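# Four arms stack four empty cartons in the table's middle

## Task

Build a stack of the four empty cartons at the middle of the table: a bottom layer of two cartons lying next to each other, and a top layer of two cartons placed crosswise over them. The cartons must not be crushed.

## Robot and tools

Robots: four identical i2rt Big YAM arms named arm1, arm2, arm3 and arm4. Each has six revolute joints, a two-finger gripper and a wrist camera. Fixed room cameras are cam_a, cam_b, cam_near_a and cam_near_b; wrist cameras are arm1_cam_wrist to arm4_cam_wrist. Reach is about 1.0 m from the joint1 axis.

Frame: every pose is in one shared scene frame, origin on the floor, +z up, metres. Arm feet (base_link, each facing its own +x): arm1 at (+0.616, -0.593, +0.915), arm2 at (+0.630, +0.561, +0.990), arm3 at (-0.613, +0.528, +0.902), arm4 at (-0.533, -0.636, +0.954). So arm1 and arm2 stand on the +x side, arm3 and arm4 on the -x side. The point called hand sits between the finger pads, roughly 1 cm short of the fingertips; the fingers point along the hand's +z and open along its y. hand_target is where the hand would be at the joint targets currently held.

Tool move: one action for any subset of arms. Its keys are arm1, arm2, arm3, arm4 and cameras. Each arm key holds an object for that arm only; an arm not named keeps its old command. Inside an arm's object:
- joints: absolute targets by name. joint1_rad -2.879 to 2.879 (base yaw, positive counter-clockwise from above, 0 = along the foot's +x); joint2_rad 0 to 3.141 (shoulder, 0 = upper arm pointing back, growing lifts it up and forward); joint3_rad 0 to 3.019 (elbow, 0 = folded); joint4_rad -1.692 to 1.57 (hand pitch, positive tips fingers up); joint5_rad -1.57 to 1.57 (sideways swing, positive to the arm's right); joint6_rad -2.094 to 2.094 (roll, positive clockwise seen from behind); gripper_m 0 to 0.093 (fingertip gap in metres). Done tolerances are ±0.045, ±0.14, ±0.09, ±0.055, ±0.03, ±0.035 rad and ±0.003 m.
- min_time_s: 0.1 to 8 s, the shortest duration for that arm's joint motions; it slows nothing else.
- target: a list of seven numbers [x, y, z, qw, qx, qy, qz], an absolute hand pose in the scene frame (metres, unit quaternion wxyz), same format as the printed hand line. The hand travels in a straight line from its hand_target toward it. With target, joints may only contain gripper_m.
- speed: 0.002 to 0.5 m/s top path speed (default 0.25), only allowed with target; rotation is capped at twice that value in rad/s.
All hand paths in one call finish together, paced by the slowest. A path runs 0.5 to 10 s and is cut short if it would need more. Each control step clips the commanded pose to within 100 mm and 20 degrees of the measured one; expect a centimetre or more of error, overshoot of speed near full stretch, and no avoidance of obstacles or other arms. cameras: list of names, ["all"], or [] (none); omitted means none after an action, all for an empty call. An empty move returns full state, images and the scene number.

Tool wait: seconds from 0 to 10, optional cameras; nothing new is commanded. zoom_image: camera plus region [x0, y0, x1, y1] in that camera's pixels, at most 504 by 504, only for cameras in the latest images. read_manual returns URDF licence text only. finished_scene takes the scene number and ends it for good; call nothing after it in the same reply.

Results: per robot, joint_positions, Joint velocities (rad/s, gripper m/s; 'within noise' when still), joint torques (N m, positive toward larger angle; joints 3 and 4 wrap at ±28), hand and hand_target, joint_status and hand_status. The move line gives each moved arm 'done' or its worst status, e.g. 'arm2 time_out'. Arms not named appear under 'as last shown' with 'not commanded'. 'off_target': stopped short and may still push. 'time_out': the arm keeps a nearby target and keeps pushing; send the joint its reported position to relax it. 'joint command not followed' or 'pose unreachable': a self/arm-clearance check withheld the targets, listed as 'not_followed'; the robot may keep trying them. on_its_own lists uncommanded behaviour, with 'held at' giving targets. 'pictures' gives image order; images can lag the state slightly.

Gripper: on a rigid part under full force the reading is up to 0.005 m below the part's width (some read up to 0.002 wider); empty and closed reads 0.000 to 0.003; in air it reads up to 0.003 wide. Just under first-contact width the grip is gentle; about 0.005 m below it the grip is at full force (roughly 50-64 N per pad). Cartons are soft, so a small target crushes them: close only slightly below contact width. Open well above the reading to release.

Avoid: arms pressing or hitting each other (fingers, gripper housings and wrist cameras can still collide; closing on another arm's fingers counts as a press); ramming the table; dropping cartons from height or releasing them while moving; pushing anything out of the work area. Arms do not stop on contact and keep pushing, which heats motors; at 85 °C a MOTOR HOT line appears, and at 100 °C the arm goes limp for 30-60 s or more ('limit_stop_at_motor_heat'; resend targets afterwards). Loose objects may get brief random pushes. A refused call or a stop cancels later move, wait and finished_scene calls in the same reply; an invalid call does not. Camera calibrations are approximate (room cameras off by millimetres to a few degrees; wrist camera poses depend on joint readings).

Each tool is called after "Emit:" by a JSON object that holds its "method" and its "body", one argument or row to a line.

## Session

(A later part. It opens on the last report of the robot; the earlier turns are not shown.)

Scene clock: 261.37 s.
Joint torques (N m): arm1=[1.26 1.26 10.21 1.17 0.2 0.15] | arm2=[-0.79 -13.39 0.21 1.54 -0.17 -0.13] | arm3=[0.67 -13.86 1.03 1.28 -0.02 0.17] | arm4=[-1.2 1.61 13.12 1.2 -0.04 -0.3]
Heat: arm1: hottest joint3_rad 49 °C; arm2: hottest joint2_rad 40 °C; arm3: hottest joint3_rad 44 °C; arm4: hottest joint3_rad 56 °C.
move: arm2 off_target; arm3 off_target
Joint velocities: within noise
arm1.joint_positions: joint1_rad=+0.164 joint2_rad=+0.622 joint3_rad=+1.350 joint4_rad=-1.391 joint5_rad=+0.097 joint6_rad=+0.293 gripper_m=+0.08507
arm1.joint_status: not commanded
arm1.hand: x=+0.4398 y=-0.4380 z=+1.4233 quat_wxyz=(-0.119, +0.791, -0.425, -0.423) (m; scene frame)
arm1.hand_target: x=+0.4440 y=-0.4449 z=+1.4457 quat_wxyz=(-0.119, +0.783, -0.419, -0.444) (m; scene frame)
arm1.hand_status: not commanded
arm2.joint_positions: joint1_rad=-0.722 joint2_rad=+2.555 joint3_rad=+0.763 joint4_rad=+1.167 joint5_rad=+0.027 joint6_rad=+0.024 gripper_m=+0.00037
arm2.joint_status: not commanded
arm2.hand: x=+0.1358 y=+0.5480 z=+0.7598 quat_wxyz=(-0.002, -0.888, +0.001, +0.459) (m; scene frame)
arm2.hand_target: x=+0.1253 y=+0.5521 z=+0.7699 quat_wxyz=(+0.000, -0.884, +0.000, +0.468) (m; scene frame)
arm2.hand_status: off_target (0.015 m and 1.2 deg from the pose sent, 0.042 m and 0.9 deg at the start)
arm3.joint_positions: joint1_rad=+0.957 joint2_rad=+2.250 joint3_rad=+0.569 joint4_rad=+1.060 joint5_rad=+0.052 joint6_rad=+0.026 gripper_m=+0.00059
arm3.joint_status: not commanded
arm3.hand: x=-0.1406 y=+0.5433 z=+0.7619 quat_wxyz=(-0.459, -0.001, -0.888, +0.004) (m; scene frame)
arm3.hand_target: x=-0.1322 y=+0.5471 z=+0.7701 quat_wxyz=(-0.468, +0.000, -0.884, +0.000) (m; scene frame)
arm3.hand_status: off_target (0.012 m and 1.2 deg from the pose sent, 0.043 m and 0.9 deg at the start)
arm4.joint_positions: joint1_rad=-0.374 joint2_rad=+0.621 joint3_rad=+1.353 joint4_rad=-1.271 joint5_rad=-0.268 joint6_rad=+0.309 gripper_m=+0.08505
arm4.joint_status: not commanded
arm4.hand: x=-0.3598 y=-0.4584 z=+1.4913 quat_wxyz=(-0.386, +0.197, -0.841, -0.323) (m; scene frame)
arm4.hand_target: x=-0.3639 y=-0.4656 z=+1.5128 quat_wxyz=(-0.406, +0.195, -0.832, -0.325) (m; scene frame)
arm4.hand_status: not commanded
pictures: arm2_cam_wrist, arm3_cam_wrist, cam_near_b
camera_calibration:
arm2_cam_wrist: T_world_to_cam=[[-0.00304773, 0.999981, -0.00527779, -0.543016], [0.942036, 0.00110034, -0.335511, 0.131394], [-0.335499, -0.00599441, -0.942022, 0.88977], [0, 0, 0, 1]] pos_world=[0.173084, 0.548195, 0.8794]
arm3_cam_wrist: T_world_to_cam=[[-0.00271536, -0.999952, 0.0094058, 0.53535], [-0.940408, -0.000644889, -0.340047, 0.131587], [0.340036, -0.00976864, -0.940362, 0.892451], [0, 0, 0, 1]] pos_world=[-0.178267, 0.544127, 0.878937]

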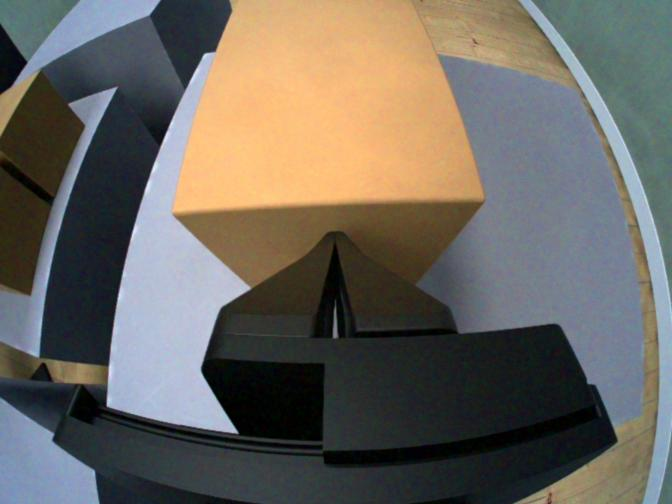

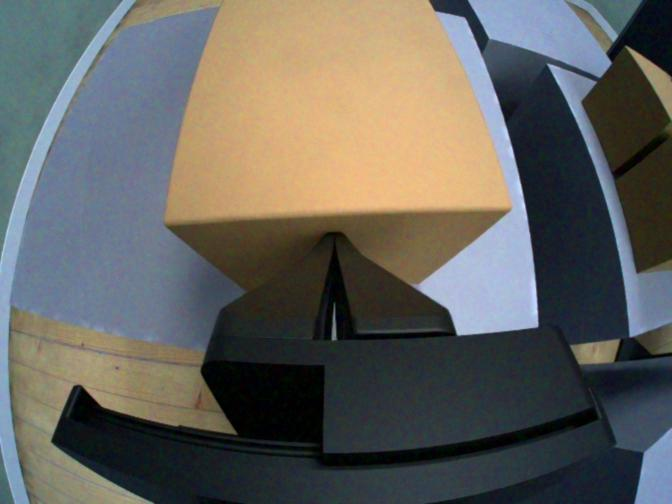

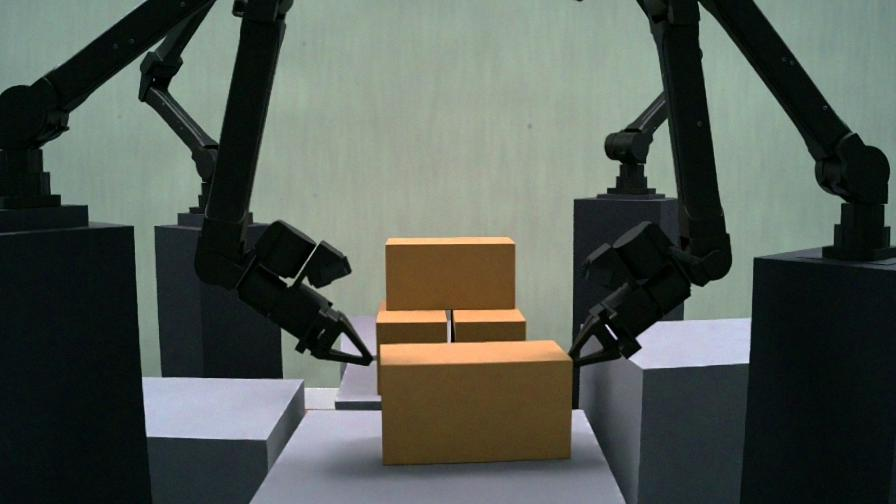

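Emit:
{"method": "move", "body": {
  "arm2": {"target":[0.122,0.552,0.752,0,-0.884,0,0.468],"speed":0.05},
  "arm3": {"target":[-0.130,0.547,0.752,-0.468,0,-0.884,0],"speed":0.05}
}}

Emit:
{"method": "move", "body": {
  "arm2": {"target":[0.085,0.552,0.757,0,-0.884,0,0.468],"speed":0.05},
  "arm3": {"target":[-0.090,0.547,0.757,-0.468,0,-0.884,0],"speed":0.05}
}}

Emit:
{"method": "move", "body": {
  "arm2": {"target":[0.060,0.552,0.82,0,-0.884,0,0.468],"speed":0.05},
  "arm3": {"target":[-0.066,0.547,0.82,-0.468,0,-0.884,0],"speed":0.05},
  "cameras": ["cam_near_b","arm2_cam_wrist","arm3_cam_wrist"]
}}

Scene clock: 263.43 s.
Joint torques (N m): arm1=[1.26 1.26 10.21 1.18 0.2 0.15] | arm2=[-0.03 -10.93 1.31 2.3 -0.11 -0.11] | arm3=[0.67 -12.34 1.14 2.4 -0.04 0.16] | arm4=[-1.2 1.67 13.11 1.26 -0.04 -0.3]
Heat: arm1: hottest joint3_rad 49 °C; arm2: hottest joint2_rad 39 °C; arm3: hottest joint3_rad 44 °C; arm4: hottest joint3_rad 56 °C.
move: arm2 done; arm3 done
Joint velocities: within noise
arm1, arm4: as last shown
arm2.joint_positions: joint1_rad=-0.722 joint2_rad=+2.574 joint3_rad=+0.794 joint4_rad=+1.167 joint5_rad=+0.027 joint6_rad=+0.024 gripper_m=+0.00037
arm2.joint_status: not commanded
arm2.hand: x=+0.1269 y=+0.5476 z=+0.7546 quat_wxyz=(-0.003, -0.886, +0.001, +0.464) (m; scene frame)
arm2.hand_target: x=+0.1222 y=+0.5520 z=+0.7520 quat_wxyz=(+0.000, -0.884, +0.000, +0.468) (m; scene frame)
arm2.hand_status: done (0.007 m and 0.6 deg from the pose sent, 0.016 m and 1.2 deg at the start)
arm3.joint_positions: joint1_rad=+0.957 joint2_rad=+2.291 joint3_rad=+0.594 joint4_rad=+1.069 joint5_rad=+0.052 joint6_rad=+0.026 gripper_m=+0.00059
arm3.joint_status: not commanded
arm3.hand: x=-0.1376 y=+0.5436 z=+0.7493 quat_wxyz=(-0.456, -0.001, -0.890, +0.004) (m; scene frame)
arm3.hand_target: x=-0.1303 y=+0.5471 z=+0.7520 quat_wxyz=(-0.468, +0.000, -0.884, +0.000) (m; scene frame)
arm3.hand_status: done (0.009 m and 1.6 deg from the pose sent, 0.015 m and 1.2 deg at the start)
pictures: none

Scene clock: 264.83 s.
Joint torques (N m): arm1=[1.2 1.32 10.19 1.18 0.2 0.14] | arm2=[0.38 -13.63 4.92 2.09 -0.14 -0.09] | arm3=[0.32 -15.09 4.92 1.68 -0.18 0.12] | arm4=[-1.14 1.73 13.11 1.29 -0.06 -0.29]
Heat: arm1: hottest joint3_rad 50 °C; arm2: hottest joint2_rad 39 °C; arm3: hottest joint3_rad 44 °C; arm4: hottest joint3_rad 56 °C.
move: arm2 off_target; arm3 off_target
Joint velocities: within noise
arm1, arm4: as last shown
arm2.joint_positions: joint1_rad=-0.724 joint2_rad=+2.574 joint3_rad=+0.826 joint4_rad=+1.062 joint5_rad=+0.026 joint6_rad=+0.022 gripper_m=+0.00037
arm2.joint_status: not commanded
arm2.hand: x=+0.1256 y=+0.5483 z=+0.7380 quat_wxyz=(-0.001, -0.902, +0.000, +0.432) (m; scene frame)
arm2.hand_target: x=+0.0871 y=+0.5524 z=+0.7591 quat_wxyz=(+0.001, -0.884, +0.000, +0.468) (m; scene frame)
arm2.hand_status: off_target (0.045 m and 4.6 deg from the pose sent, 0.042 m and 0.5 deg at the start)
arm3.joint_positions: joint1_rad=+0.957 joint2_rad=+2.291 joint3_rad=+0.629 joint4_rad=+0.964 joint5_rad=+0.050 joint6_rad=+0.026 gripper_m=+0.00059
arm3.joint_status: not commanded
arm3.hand: x=-0.1351 y=+0.5441 z=+0.7341 quat_wxyz=(-0.425, +0.000, -0.905, +0.005) (m; scene frame)
arm3.hand_target: x=-0.0928 y=+0.5469 z=+0.7595 quat_wxyz=(-0.468, +0.000, -0.884, +0.000) (m; scene frame)
arm3.hand_status: off_target (0.051 m and 5.6 deg from the pose sent, 0.048 m and 1.6 deg at the start)
pictures: none

Scene clock: 266.80 s.
Joint torques (N m): arm1=[1.26 1.26 10.21 1.17 0.2 0.14] | arm2=[-0.21 -17.32 5.22 3.44 -0.14 -0.12] | arm3=[0.09 -17.9 6.68 2.92 -0.18 0.11] | arm4=[-1.08 1.67 13.18 1.22 -0.04 -0.29]
Heat: arm1: hottest joint3_rad 50 °C; arm2: hottest joint2_rad 40 °C; arm3: hottest joint3_rad 43 °C; arm4: hottest joint3_rad 57 °C.
move: arm2 off_target; arm3 off_target
Joint velocities: within noise
arm1, arm4: as last shown
arm2.joint_positions: joint1_rad=-0.728 joint2_rad=+2.435 joint3_rad=+0.795 joint4_rad=+0.879 joint5_rad=+0.026 joint6_rad=+0.021 gripper_m=+0.00037
arm2.joint_status: not commanded
arm2.hand: x=+0.1208 y=+0.5502 z=+0.7667 quat_wxyz=(+0.001, -0.918, +0.001, +0.398) (m; scene frame)
arm2.hand_target: x=+0.0645 y=+0.5523 z=+0.8218 quat_wxyz=(+0.001, -0.884, +0.000, +0.468) (m; scene frame)
arm2.hand_status: off_target (0.081 m and 8.9 deg from the pose sent, 0.105 m and 4.6 deg at the start)
arm3.joint_positions: joint1_rad=+0.957 joint2_rad=+2.124 joint3_rad=+0.617 joint4_rad=+0.724 joint5_rad=+0.049 joint6_rad=+0.026 gripper_m=+0.00059
arm3.joint_status: not commanded
arm3.hand: x=-0.1344 y=+0.5443 z=+0.7642 quat_wxyz=(-0.386, +0.002, -0.923, +0.006) (m; scene frame)
arm3.hand_target: x=-0.0724 y=+0.5466 z=+0.8236 quat_wxyz=(-0.468, +0.000, -0.884, +0.000) (m; scene frame)
arm3.hand_status: off_target (0.088 m and 10.5 deg from the pose sent, 0.110 m and 5.6 deg at the start)
pictures: arm2_cam_wrist, arm3_cam_wrist, cam_near_b
camera_calibration:
arm2_cam_wrist: T_world_to_cam=[[-0.000147475, 1, 0.00025621, -0.549802], [0.978776, 0.000196851, -0.204935, 0.0438456], [-0.204935, 0.00022055, -0.978776, 0.900306], [0, 0, 0, 1]] pos_world=[0.141508, 0.549595, 0.890324]
arm3_cam_wrist: T_world_to_cam=[[0.00262682, -0.999875, 0.0156204, 0.532202], [-0.982999, -0.00544965, -0.18353, 0.0155233], [0.183592, -0.0148727, -0.98289, 0.906794], [0, 0, 0, 1]] pos_world=[-0.152619, 0.545706, 0.885814]

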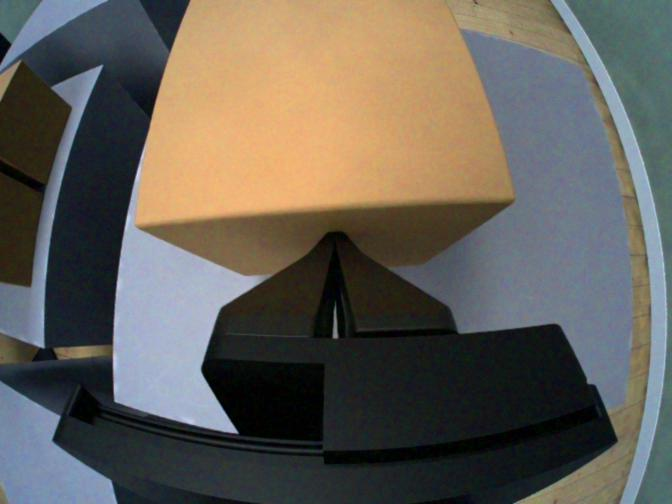

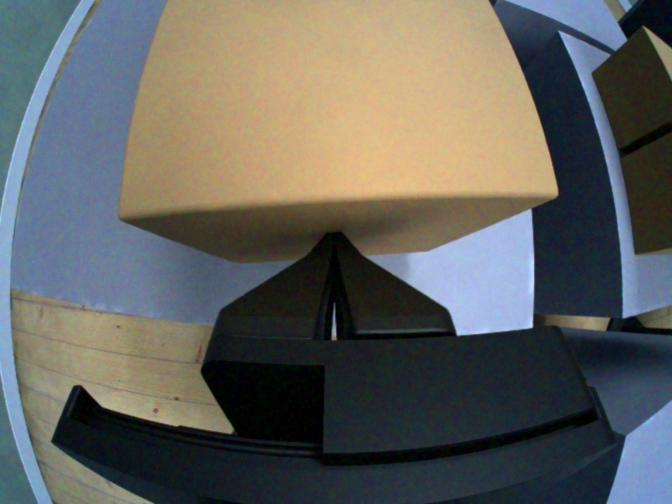

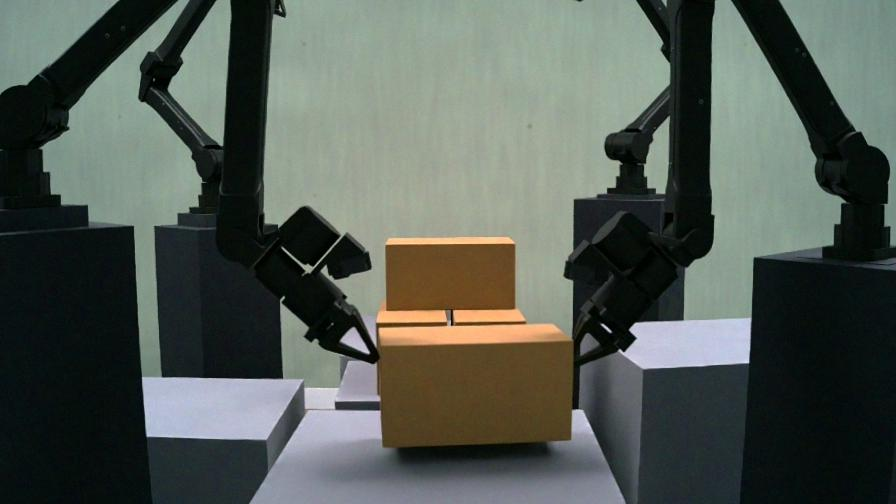

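Emit:
{"method": "move", "body": {
  "arm2": {"target":[0.066,0.552,0.945,0,-0.884,0,0.468],"speed":0.08},
  "arm3": {"target":[-0.064,0.547,0.945,-0.468,0,-0.884,0],"speed":0.08},
  "cameras": []
}}

Emit:
{"method": "move", "body": {
  "arm2": {"target":[0.070,0.32,0.955,0,-0.884,0,0.468],"speed":0.08},
  "arm3": {"target":[-0.064,0.318,0.962,-0.468,0,-0.884,0],"speed":0.08},
  "cameras": ["cam_near_b","cam_near_a","arm2_cam_wrist","arm3_cam_wrist"]
}}

Scene clock: 270.10 s.
Joint torques (N m): arm1=[1.26 1.32 10.21 1.18 0.2 0.14] | arm2=[0.73 -12.69 8.28 2.85 -0.17 -0.11] | arm3=[0.21 -15.56 10.45 3.55 -0.14 0.1] | arm4=[-1.2 1.32 13.12 1.24 -0.05 -0.29]
Heat: arm1: hottest joint3_rad 50 °C; arm2: hottest joint2_rad 40 °C; arm3: hottest joint3_rad 43 °C; arm4: hottest joint3_rad 57 °C.
move: arm2 off_target; arm3 off_target
Joint velocities: within noise
arm1, arm4: as last shown
arm2.joint_positions: joint1_rad=-0.728 joint2_rad=+2.004 joint3_rad=+0.684 joint4_rad=+0.610 joint5_rad=+0.026 joint6_rad=+0.020 gripper_m=+0.00037
arm2.joint_status: not commanded
arm2.hand: x=+0.1038 y=+0.5498 z=+0.9084 quat_wxyz=(+0.000, -0.907, +0.001, +0.421) (m; scene frame)
arm2.hand_target: x=+0.0686 y=+0.5522 z=+0.9463 quat_wxyz=(+0.000, -0.884, +0.000, +0.468) (m; scene frame)
arm2.hand_status: off_target (0.053 m and 6.0 deg from the pose sent, 0.186 m and 8.9 deg at the start)
arm3.joint_positions: joint1_rad=+0.957 joint2_rad=+1.733 joint3_rad=+0.560 joint4_rad=+0.364 joint5_rad=+0.049 joint6_rad=+0.026 gripper_m=+0.00059
arm3.joint_status: not commanded
arm3.hand: x=-0.1440 y=+0.5434 z=+0.8654 quat_wxyz=(-0.374, +0.002, -0.927, +0.006) (m; scene frame)
arm3.hand_target: x=-0.0823 y=+0.5461 z=+0.9399 quat_wxyz=(-0.468, +0.000, -0.884, +0.000) (m; scene frame)
arm3.hand_status: off_target (0.113 m and 11.9 deg from the pose sent, 0.194 m and 10.5 deg at the start; pose on its path clipped on 46 of 73 steps)
pictures: none
No camera images: "cameras" was empty.

Scene clock: 273.70 s.
Joint torques (N m): arm1=[1.2 1.26 10.22 1.18 0.2 0.14] | arm2=[-1.08 -10.99 13.52 2.52 0.89 0.08] | arm3=[1.03 -13.39 13.55 2.63 -0.96 0.06] | arm4=[-1.2 1.73 13.14 1.25 -0.05 -0.29]
Heat: arm1: hottest joint3_rad 50 °C; arm2: hottest joint2_rad 40 °C; arm3: hottest joint3_rad 44 °C; arm4: hottest joint3_rad 57 °C.
move: arm2 off_target; arm3 off_target
Joint velocities: within noise
arm1, arm4: as last shown
arm2.joint_positions: joint1_rad=-0.209 joint2_rad=+1.996 joint3_rad=+0.811 joint4_rad=+0.398 joint5_rad=+0.412 joint6_rad=+0.308 gripper_m=+0.00037
arm2.joint_status: not commanded
arm2.hand: x=+0.1249 y=+0.3342 z=+0.9226 quat_wxyz=(+0.016, -0.906, -0.031, +0.422) (m; scene frame)
arm2.hand_target: x=+0.0754 y=+0.3230 z=+0.9589 quat_wxyz=(+0.000, -0.884, +0.000, +0.468) (m; scene frame)
arm2.hand_status: off_target (0.065 m and 7.1 deg from the pose sent, 0.237 m and 6.0 deg at the start)
arm3.joint_positions: joint1_rad=+0.419 joint2_rad=+1.716 joint3_rad=+0.725 joint4_rad=+0.170 joint5_rad=-0.368 joint6_rad=-0.280 gripper_m=+0.00059
arm3.joint_status: not commanded
arm3.hand: x=-0.1296 y=+0.3427 z=+0.9054 quat_wxyz=(-0.399, -0.028, -0.916, -0.025) (m; scene frame)
arm3.hand_target: x=-0.0737 y=+0.3221 z=+0.9674 quat_wxyz=(-0.468, +0.000, -0.884, +0.000) (m; scene frame)
arm3.hand_status: off_target (0.090 m and 9.7 deg from the pose sent, 0.258 m and 11.9 deg at the start)
pictures: arm2_cam_wrist, arm3_cam_wrist, cam_near_a, cam_near_b
camera_calibration:
arm2_cam_wrist: T_world_to_cam=[[-0.0455705, 0.997502, 0.0539714, -0.376828], [0.965003, 0.0579242, -0.255762, 0.101067], [-0.258249, 0.0404274, -0.965232, 1.03436], [0, 0, 0, 1]] pos_world=[0.152421, 0.328215, 1.04459]
arm3_cam_wrist: T_world_to_cam=[[-0.0275578, -0.997486, -0.0652831, 0.396928], [-0.976448, 0.0408418, -0.211853, 0.0556378], [0.213987, 0.0579073, -0.975119, 1.01361], [0, 0, 0, 1]] pos_world=[-0.151632, 0.334963, 1.02609]

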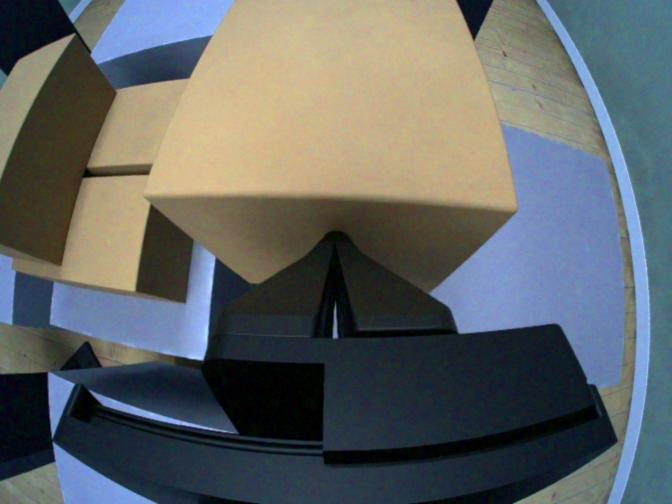

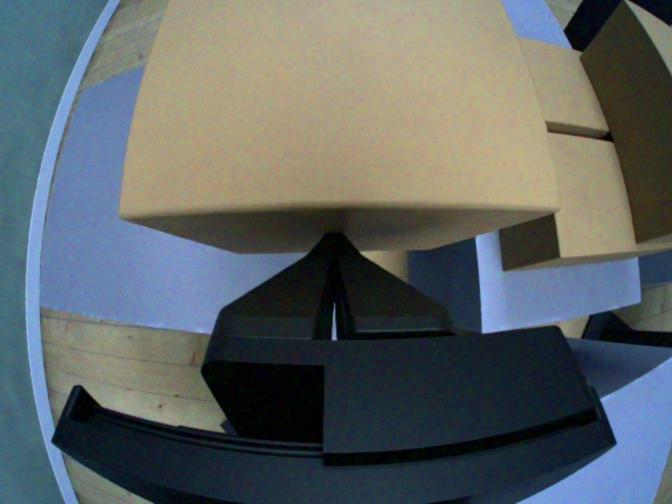

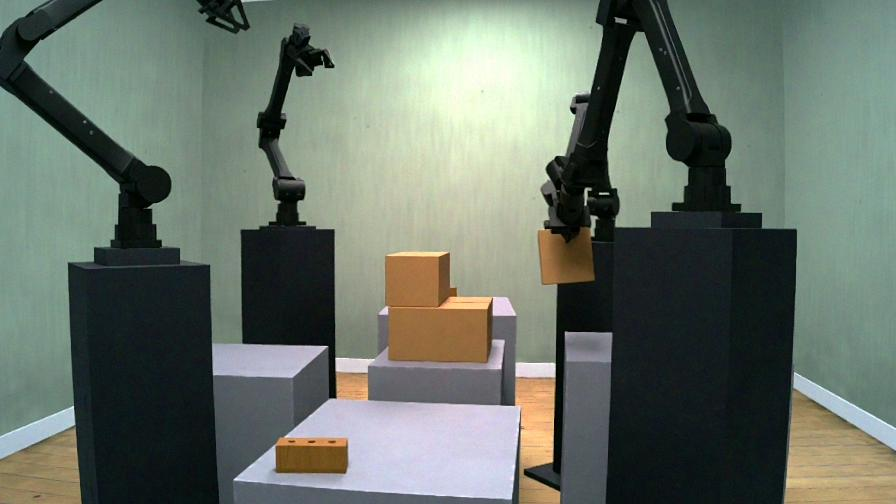

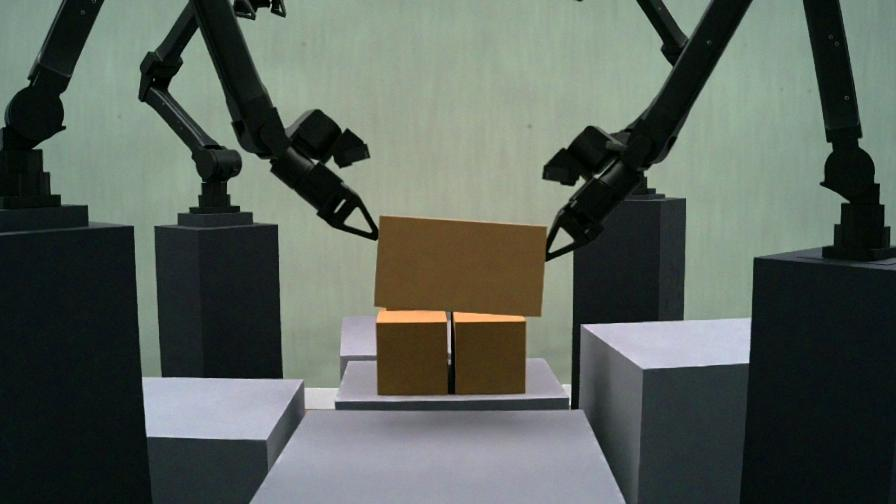

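Emit:
{"method": "move", "body": {
  "arm2": {"target":[0.078,0.165,0.955,0,-0.884,0,0.468],"speed":0.08},
  "arm3": {"target":[-0.066,0.166,0.972,-0.468,0,-0.884,0],"speed":0.08},
  "cameras": ["cam_near_b","cam_near_a","arm2_cam_wrist","arm3_cam_wrist"]
}}

Scene clock: 278.10 s.
Joint torques (N m): arm1=[1.2 1.32 10.22 1.18 0.2 0.15] | arm2=[-4.07 -13.16 13.67 2.04 1.31 0.14] | arm3=[2.02 -16.62 14.15 2.45 -1.36 0.02] | arm4=[-1.08 1.61 13.05 1.25 -0.05 -0.29]
Heat: arm1: hottest joint3_rad 50 °C; arm2: hottest joint2_rad 40 °C; arm3: hottest joint3_rad 46 °C; arm4: hottest joint3_rad 57 °C.
move: arm2 off_target; arm3 off_target
Joint velocities: within noise
arm1, arm4: as last shown
arm2.joint_positions: joint1_rad=+0.064 joint2_rad=+2.115 joint3_rad=+1.123 joint4_rad=+0.147 joint5_rad=+0.587 joint6_rad=+0.493 gripper_m=+0.00037
arm2.joint_status: not commanded
arm2.hand: x=+0.1299 y=+0.1648 z=+0.9303 quat_wxyz=(+0.006, -0.898, -0.046, +0.438) (m; scene frame)
arm2.hand_target: x=+0.0819 y=+0.1688 z=+0.9573 quat_wxyz=(+0.000, -0.884, +0.000, +0.468) (m; scene frame)
arm2.hand_status: off_target (0.057 m and 6.5 deg from the pose sent, 0.178 m and 7.1 deg at the start)
arm3.joint_positions: joint1_rad=+0.153 joint2_rad=+1.864 joint3_rad=+1.010 joint4_rad=-0.045 joint5_rad=-0.559 joint6_rad=-0.463 gripper_m=+0.00059
arm3.joint_status: not commanded
arm3.hand: x=-0.1231 y=+0.1954 z=+0.9140 quat_wxyz=(-0.410, -0.041, -0.910, -0.035) (m; scene frame)
arm3.hand_target: x=-0.0739 y=+0.1723 z=+0.9766 quat_wxyz=(-0.468, +0.000, -0.884, +0.000) (m; scene frame)
arm3.hand_status: off_target (0.087 m and 9.6 deg from the pose sent, 0.199 m and 9.7 deg at the start)
pictures: arm2_cam_wrist, arm3_cam_wrist, cam_near_a, cam_near_b
camera_calibration:
arm2_cam_wrist: T_world_to_cam=[[-0.0789284, 0.995642, 0.0496816, -0.199391], [0.953043, 0.0899802, -0.289159, 0.135428], [-0.292369, 0.0245259, -0.955991, 1.04846], [0, 0, 0, 1]] pos_world=[0.16173, 0.160622, 1.05138]
arm3_cam_wrist: T_world_to_cam=[[-0.0429086, -0.994644, -0.0940364, 0.27463], [-0.969989, 0.0640217, -0.234568, 0.0868728], [0.239332, 0.0811493, -0.967541, 1.0208], [0, 0, 0, 1]] pos_world=[-0.148259, 0.18476, 1.03387]

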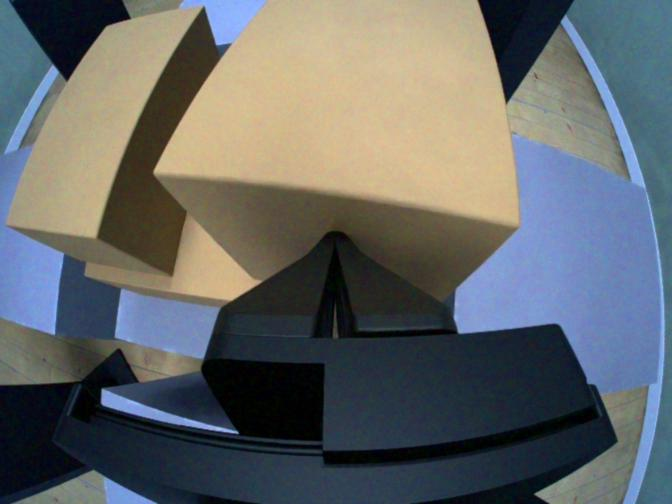

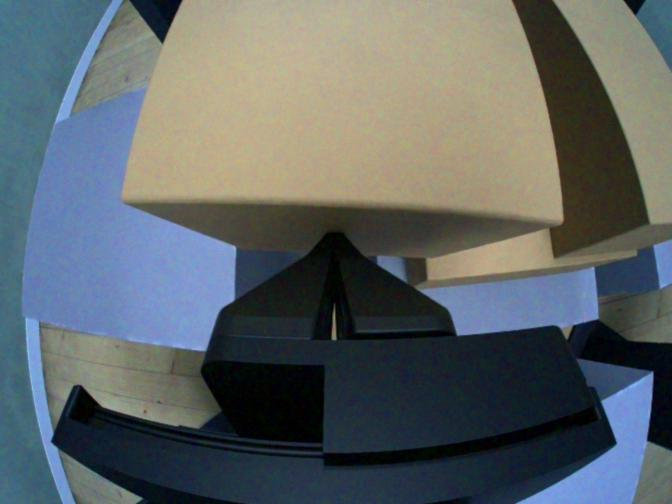

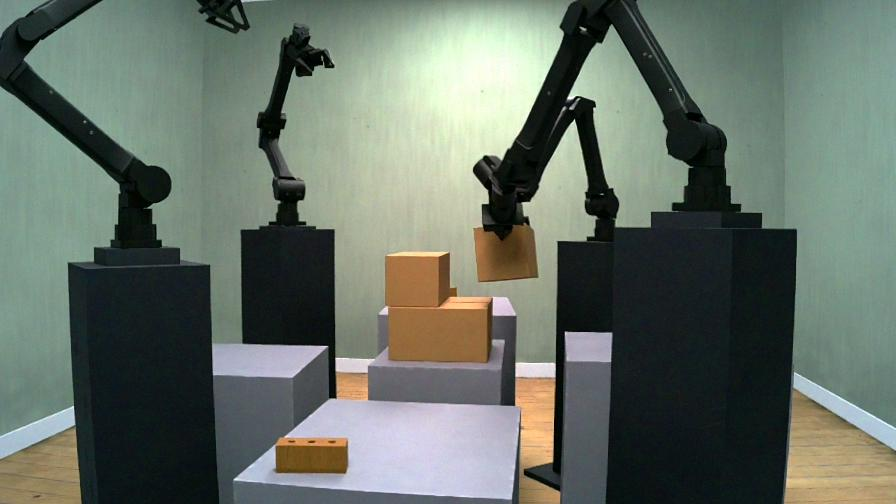

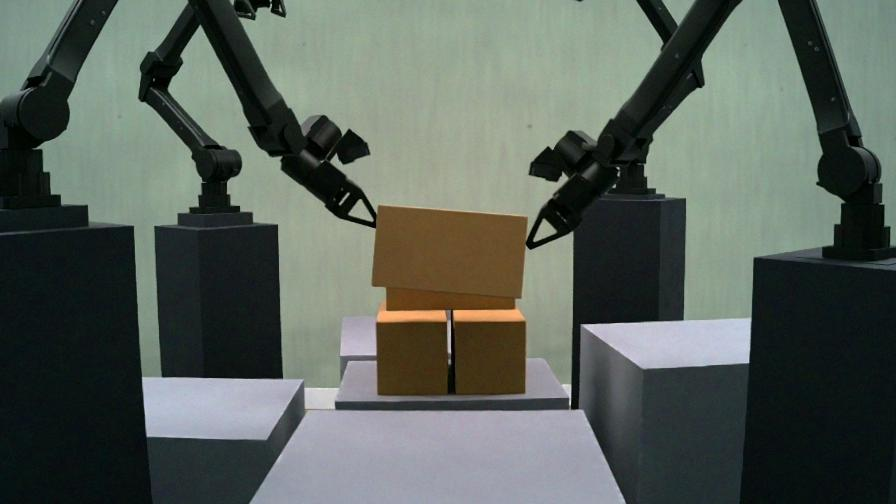

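Emit:
{"method": "move", "body": {
  "arm2": {"target":[0.083,0.068,0.955,0,-0.884,0,0.468],"speed":0.06},
  "arm3": {"target":[-0.066,0.055,0.985,-0.468,0,-0.884,0],"speed":0.06},
  "cameras": ["cam_near_b","cam_near_a","arm2_cam_wrist","arm3_cam_wrist"]
}}

Emit:
{"method": "zoom_image", "body": {
  "camera": "cam_near_a",
  "region": [340, 200, 540, 380]
}}

Scene clock: 281.53 s.
Joint torques (N m): arm1=[1.26 1.26 10.22 1.18 0.21 0.14] | arm2=[-4.07 -16.73 15.94 2.45 1.37 0.03] | arm3=[3.96 -17.38 12.9 1.76 -1.66 0.05] | arm4=[-1.08 1.44 13.08 1.29 -0.05 -0.29]
Heat: arm1: hottest joint3_rad 50 °C; arm2: hottest joint2_rad 40 °C; arm3: hottest joint3_rad 47 °C; arm4: hottest joint3_rad 57 °C.
move: arm2 off_target; arm3 off_target
Joint velocities: within noise
arm1, arm4: as last shown
arm2.joint_positions: joint1_rad=+0.173 joint2_rad=+2.244 joint3_rad=+1.349 joint4_rad=-0.064 joint5_rad=+0.669 joint6_rad=+0.597 gripper_m=+0.00037
arm2.joint_status: not commanded
arm2.hand: x=+0.1425 y=+0.0870 z=+0.9081 quat_wxyz=(+0.029, -0.903, -0.053, +0.425) (m; scene frame)
arm2.hand_target: x=+0.0884 y=+0.0748 z=+0.9589 quat_wxyz=(+0.001, -0.883, +0.000, +0.468) (m; scene frame)
arm2.hand_status: off_target (0.078 m and 8.7 deg from the pose sent, 0.110 m and 6.5 deg at the start)
arm3.joint_positions: joint1_rad=-0.004 joint2_rad=+1.999 joint3_rad=+1.354 joint4_rad=-0.243 joint5_rad=-0.649 joint6_rad=-0.577 gripper_m=+0.00059
arm3.joint_status: not commanded
arm3.hand: x=-0.1125 y=+0.0556 z=+0.9536 quat_wxyz=(-0.438, -0.043, -0.898, -0.009) (m; scene frame)
arm3.hand_target: x=-0.0696 y=+0.0590 z=+0.9863 quat_wxyz=(-0.468, +0.000, -0.884, +0.000) (m; scene frame)
arm3.hand_status: off_target (0.056 m and 6.3 deg from the pose sent, 0.167 m and 9.6 deg at the start)
pictures: arm2_cam_wrist, arm3_cam_wrist, cam_near_a, cam_near_b
camera_calibration:
arm2_cam_wrist: T_world_to_cam=[[-0.0730364, 0.99269, 0.0960828, -0.16268], [0.960592, 0.0959261, -0.260887, 0.0966496], [-0.268197, 0.073242, -0.960576, 1.0293], [0, 0, 0, 1]] pos_world=[0.171332, 0.0768312, 1.02956]
arm3_cam_wrist: T_world_to_cam=[[-0.066359, -0.996589, -0.049051, 0.0942575], [-0.952373, 0.077925, -0.294811, 0.174097], [0.297628, 0.0271515, -0.954296, 1.06491], [0, 0, 0, 1]] pos_world=[-0.144887, 0.0514557, 1.07219]

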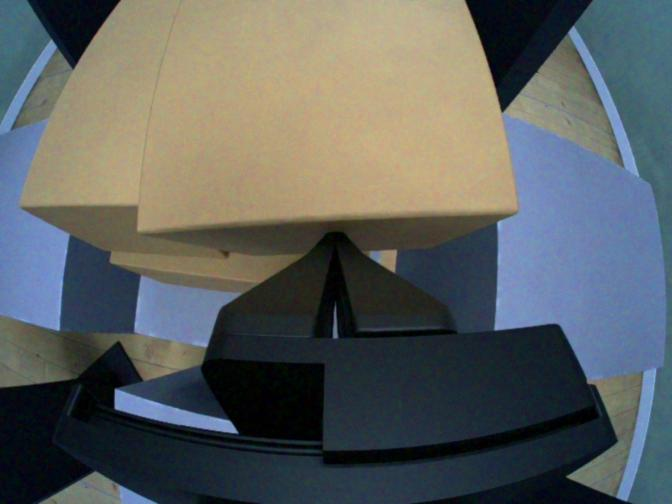

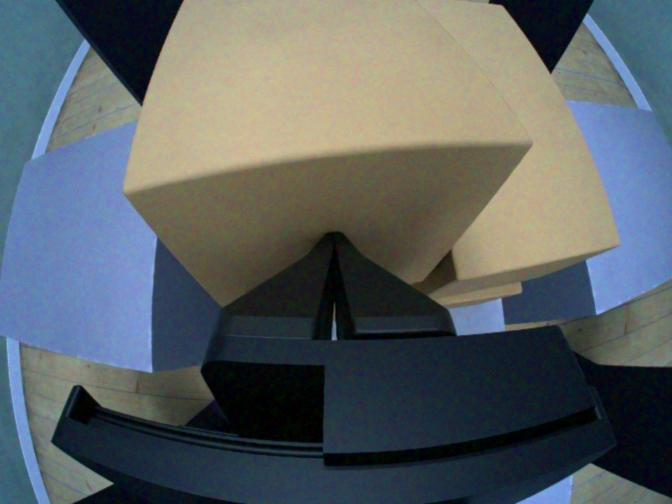

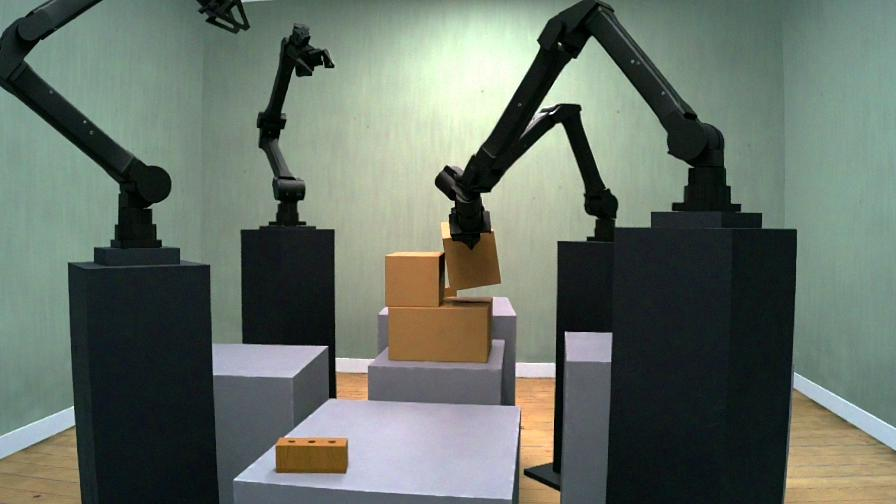

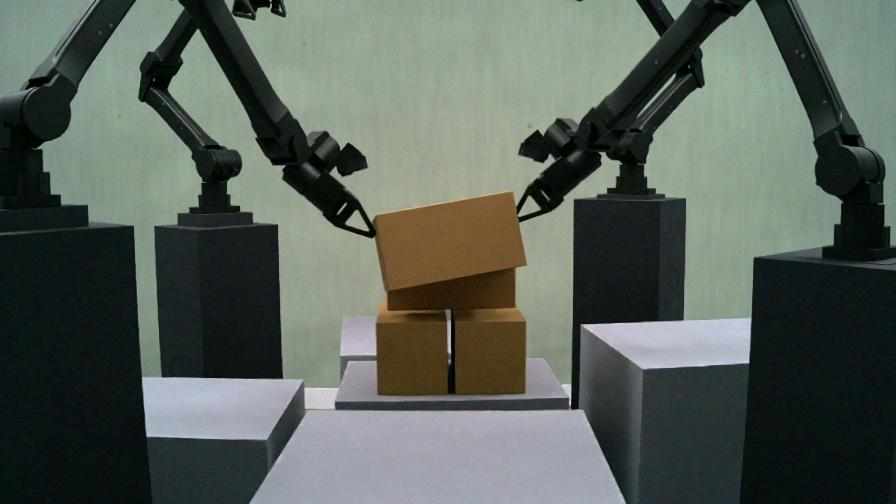

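Scaled by 2.520 from the camera's 896x504 image, which has a finer 1280x720 frame.

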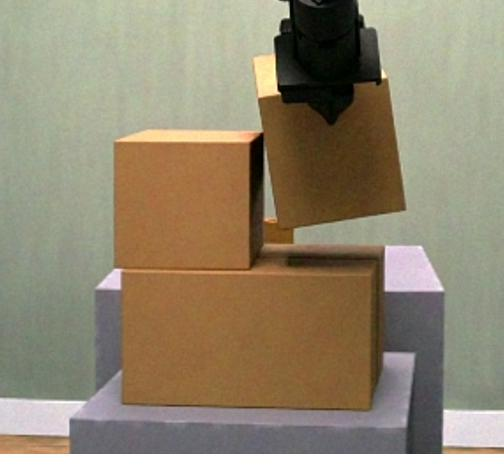

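Emit:
{"method": "move", "body": {
  "arm2": {"target":[0.083,0.070,0.905,0,-0.884,0,0.468],"speed":0.05},
  "arm3": {"target":[-0.066,0.095,0.89,-0.468,0,-0.884,0],"speed":0.05},
  "cameras": ["cam_near_b","cam_near_a","arm2_cam_wrist","arm3_cam_wrist"]
}}

Emit:
{"method": "zoom_image", "body": {
  "camera": "cam_near_a",
  "region": [340, 200, 540, 380]
}}

Scene clock: 285.17 s.
Joint torques (N m): arm1=[1.26 1.32 10.19 1.2 0.2 0.15] | arm2=[-3.31 -15.79 13.85 3.62 1.1 0.04] | arm3=[5.6 -19.19 8.65 3 -1.24 0.22] | arm4=[-1.2 1.44 13.09 1.22 -0.04 -0.29]
Heat: arm1: hottest joint3_rad 50 °C; arm2: hottest joint2_rad 40 °C; arm3: hottest joint3_rad 48 °C; arm4: hottest joint3_rad 57 °C.
move: arm2 off_target; arm3 off_target
Joint velocities: within noise
arm1.joint_positions: joint1_rad=+0.164 joint2_rad=+0.622 joint3_rad=+1.350 joint4_rad=-1.391 joint5_rad=+0.097 joint6_rad=+0.293 gripper_m=+0.08507
arm1.joint_status: not commanded
arm1.hand: x=+0.4398 y=-0.4380 z=+1.4233 quat_wxyz=(-0.119, +0.791, -0.425, -0.423) (m; scene frame)
arm1.hand_target: x=+0.4440 y=-0.4449 z=+1.4457 quat_wxyz=(-0.119, +0.783, -0.419, -0.444) (m; scene frame)
arm1.hand_status: not commanded
arm2.joint_positions: joint1_rad=+0.175 joint2_rad=+2.322 joint3_rad=+1.383 joint4_rad=-0.003 joint5_rad=+0.676 joint6_rad=+0.597 gripper_m=+0.00037
arm2.joint_status: not commanded
arm2.hand: x=+0.1376 y=+0.0799 z=+0.8775 quat_wxyz=(+0.024, -0.900, -0.049, +0.432) (m; scene frame)
arm2.hand_target: x=+0.0870 y=+0.0750 z=+0.9083 quat_wxyz=(+0.001, -0.883, +0.000, +0.468) (m; scene frame)
arm2.hand_status: off_target (0.062 m and 7.7 deg from the pose sent, 0.062 m and 8.7 deg at the start)
arm3.joint_positions: joint1_rad=+0.019 joint2_rad=+2.125 joint3_rad=+1.252 joint4_rad=-0.008 joint5_rad=-0.630 joint6_rad=-0.554 gripper_m=+0.00059
arm3.joint_status: not commanded
arm3.hand: x=-0.1162 y=+0.0807 z=+0.8597 quat_wxyz=(-0.435, -0.046, -0.899, -0.009) (m; scene frame)
arm3.hand_target: x=-0.0692 y=+0.0982 z=+0.8910 quat_wxyz=(-0.468, +0.000, -0.884, -0.001) (m; scene frame)
arm3.hand_status: off_target (0.060 m and 6.8 deg from the pose sent, 0.088 m and 6.3 deg at the start)
arm4.joint_positions: joint1_rad=-0.374 joint2_rad=+0.621 joint3_rad=+1.353 joint4_rad=-1.271 joint5_rad=-0.268 joint6_rad=+0.309 gripper_m=+0.08505
arm4.joint_status: not commanded
arm4.hand: x=-0.3598 y=-0.4584 z=+1.4913 quat_wxyz=(-0.386, +0.197, -0.841, -0.323) (m; scene frame)
arm4.hand_target: x=-0.3639 y=-0.4656 z=+1.5128 quat_wxyz=(-0.406, +0.195, -0.832, -0.325) (m; scene frame)
arm4.hand_status: not commanded
pictures: arm2_cam_wrist, arm3_cam_wrist, cam_near_a, cam_near_b
camera_calibration:
arm2_cam_wrist: T_world_to_cam=[[-0.0696565, 0.993887, 0.0856569, -0.144425], [0.956788, 0.0908626, -0.276225, 0.10854], [-0.282319, 0.0627146, -0.957268, 0.999003], [0, 0, 0, 1]] pos_world=[0.168128, 0.0710281, 0.998667]
arm3_cam_wrist: T_world_to_cam=[[-0.070304, -0.996148, -0.0524009, 0.116754], [-0.95412, 0.0824792, -0.28784, 0.134315], [0.291054, 0.0297605, -0.956244, 0.976337], [0, 0, 0, 1]] pos_world=[-0.147805, 0.07617, 0.978395]

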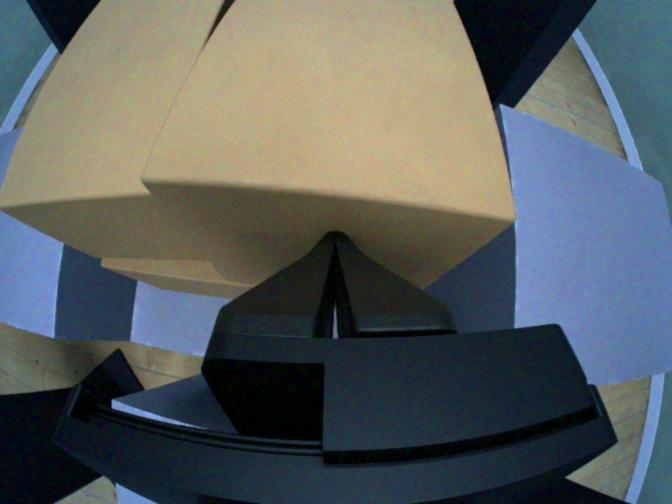

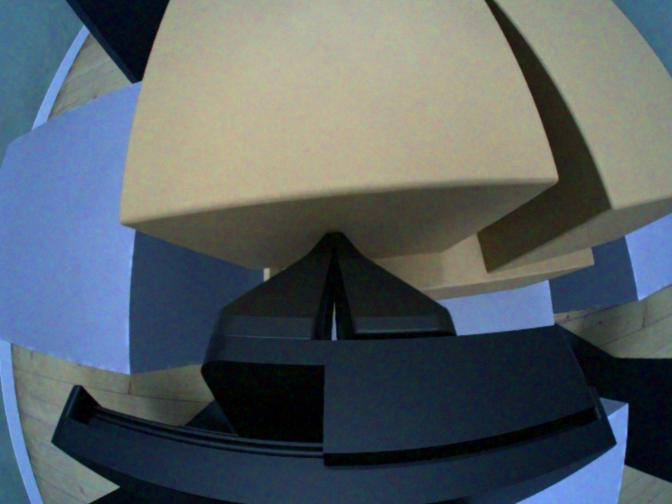

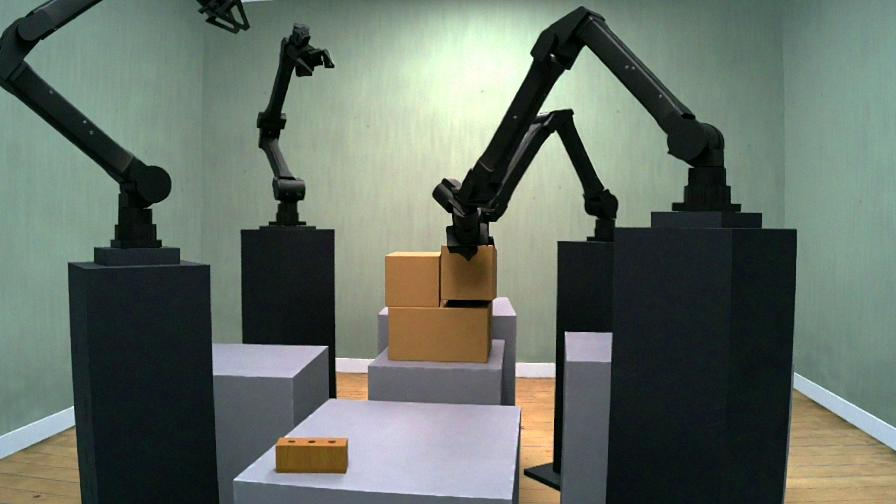

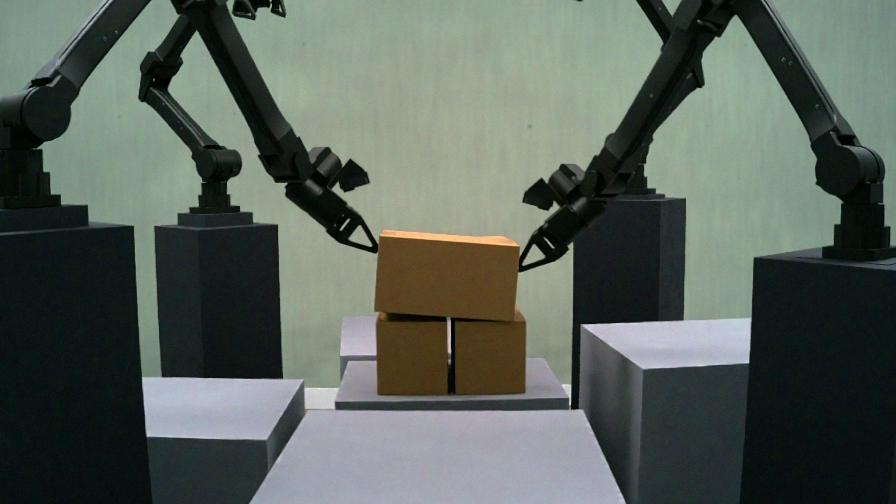

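Scaled by 2.520 from the camera's 896x504 image, which has a finer 1280x720 frame.

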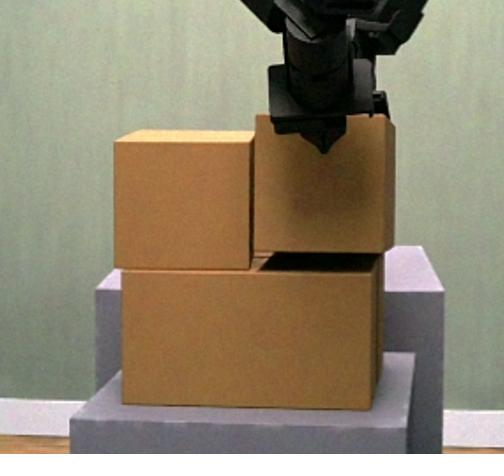

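Emit:
{"method": "move", "body": {
  "arm2": {"target":[0.085,0.078,0.868,0,-0.884,0,0.468],"speed":0.05},
  "arm3": {"target":[-0.067,0.096,0.875,-0.468,0,-0.884,0],"speed":0.05},
  "cameras": ["cam_near_b","cam_near_a","arm2_cam_wrist","arm3_cam_wrist"]
}}

Emit:
{"method": "zoom_image", "body": {
  "camera": "cam_near_a",
  "region": [340, 200, 540, 380]
}}

Emit:
{"method": "zoom_image", "body": {
  "camera": "cam_near_b",
  "region": [330, 200, 580, 420]
}}

Scene clock: 287.23 s.
Joint torques (N m): arm1=[1.26 1.26 10.21 1.17 0.21 0.14] | arm2=[-4.25 -15.44 12.77 3.55 0.93 0.01] | arm3=[5.54 -17.49 8.8 2.95 -1.2 0.2] | arm4=[-1.08 1.49 13.11 1.28 -0.05 -0.3]
Heat: arm1: hottest joint3_rad 50 °C; arm2: hottest joint3_rad 41 °C; arm3: hottest joint3_rad 47 °C; arm4: hottest joint3_rad 57 °C.
move: arm2 off_target; arm3 off_target
Joint velocities: within noise
arm1, arm4: as last shown
arm2.joint_positions: joint1_rad=+0.180 joint2_rad=+2.374 joint3_rad=+1.383 joint4_rad=+0.071 joint5_rad=+0.677 joint6_rad=+0.597 gripper_m=+0.00037
arm2.joint_status: not commanded
arm2.hand: x=+0.1404 y=+0.0786 z=+0.8525 quat_wxyz=(+0.016, -0.897, -0.048, +0.439) (m; scene frame)
arm2.hand_target: x=+0.0887 y=+0.0827 z=+0.8711 quat_wxyz=(+0.001, -0.883, +0.000, +0.469) (m; scene frame)
arm2.hand_status: off_target (0.058 m and 6.8 deg from the pose sent, 0.053 m and 7.7 deg at the start)
arm3.joint_positions: joint1_rad=+0.019 joint2_rad=+2.129 joint3_rad=+1.245 joint4_rad=+0.025 joint5_rad=-0.630 joint6_rad=-0.554 gripper_m=+0.00059
arm3.joint_status: not commanded
arm3.hand: x=-0.1152 y=+0.0795 z=+0.8593 quat_wxyz=(-0.442, -0.042, -0.896, -0.002) (m; scene frame)
arm3.hand_target: x=-0.0701 y=+0.0990 z=+0.8761 quat_wxyz=(-0.468, +0.000, -0.884, -0.001) (m; scene frame)
arm3.hand_status: off_target (0.053 m and 5.8 deg from the pose sent, 0.054 m and 6.8 deg at the start)
pictures: arm2_cam_wrist, arm3_cam_wrist, cam_near_a, cam_near_b
camera_calibration:
arm2_cam_wrist: T_world_to_cam=[[-0.072985, 0.99485, 0.0703371, -0.12732], [0.952657, 0.0904136, -0.290292, 0.111614], [-0.295156, 0.0458202, -0.95435, 0.976598], [0, 0, 0, 1]] pos_world=[0.172627, 0.0718253, 0.973372]
arm3_cam_wrist: T_world_to_cam=[[-0.0700306, -0.996885, -0.0362773, 0.101842], [-0.949874, 0.0777476, -0.30281, 0.148914], [0.304687, 0.0132529, -0.95236, 0.97525], [0, 0, 0, 1]] pos_world=[-0.148565, 0.077022, 0.977577]

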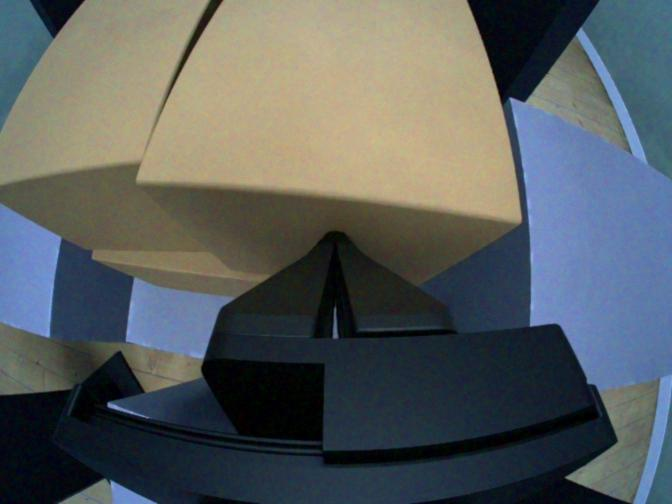

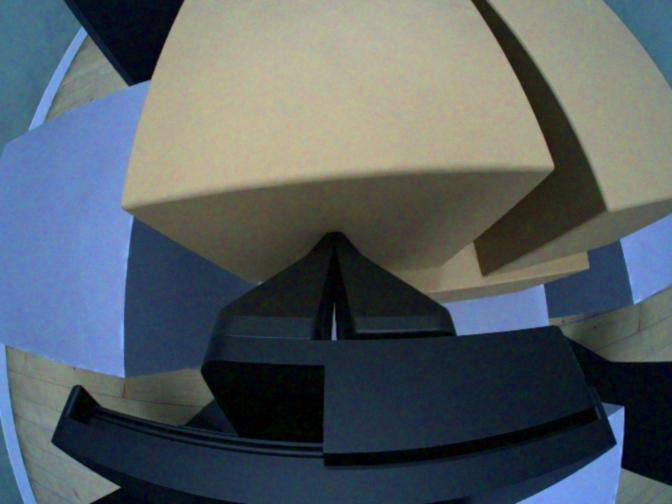

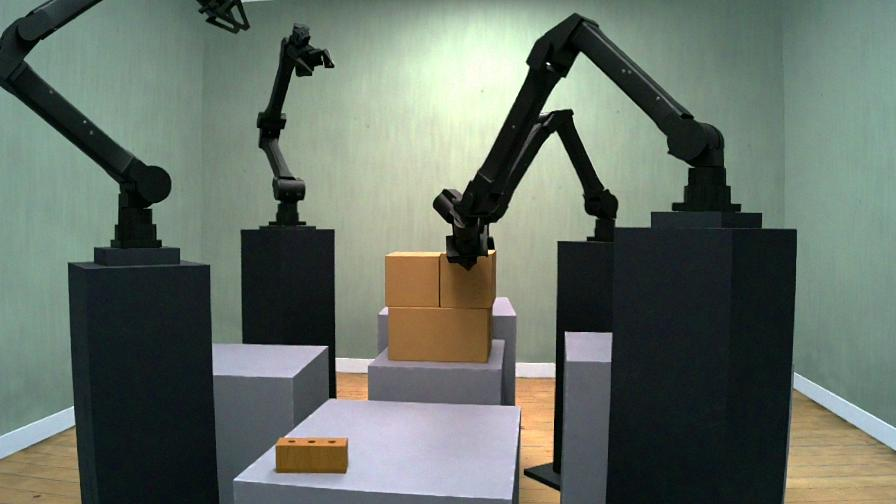

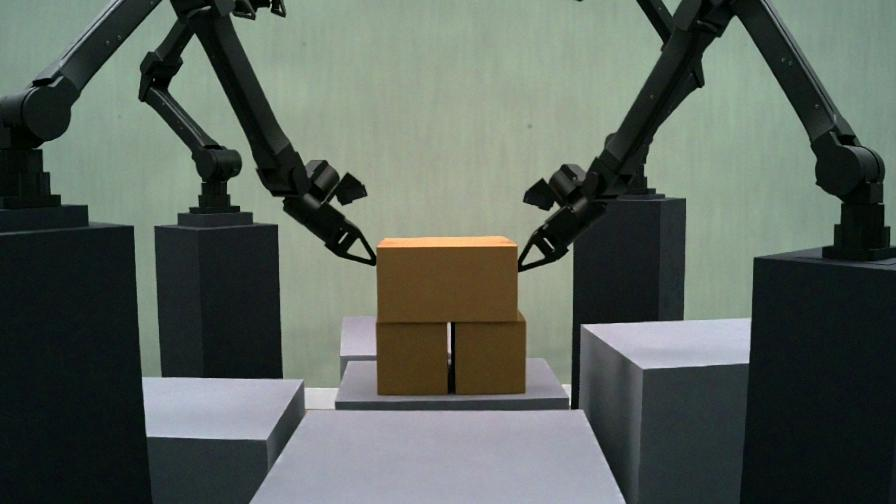

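Scaled by 2.520 from the camera's 896x504 image, which has a finer 1280x720 frame.

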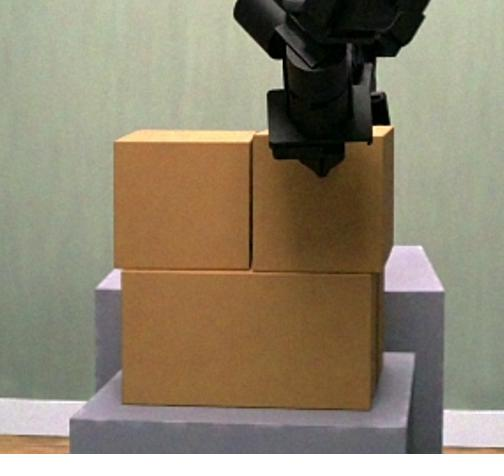

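Scaled by 2.016 from the camera's 896x504 image, which has a finer 1280x720 frame.

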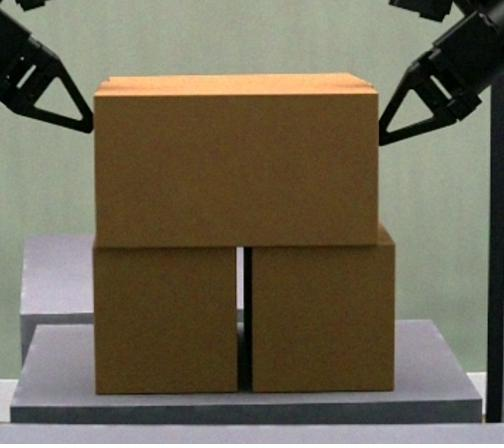

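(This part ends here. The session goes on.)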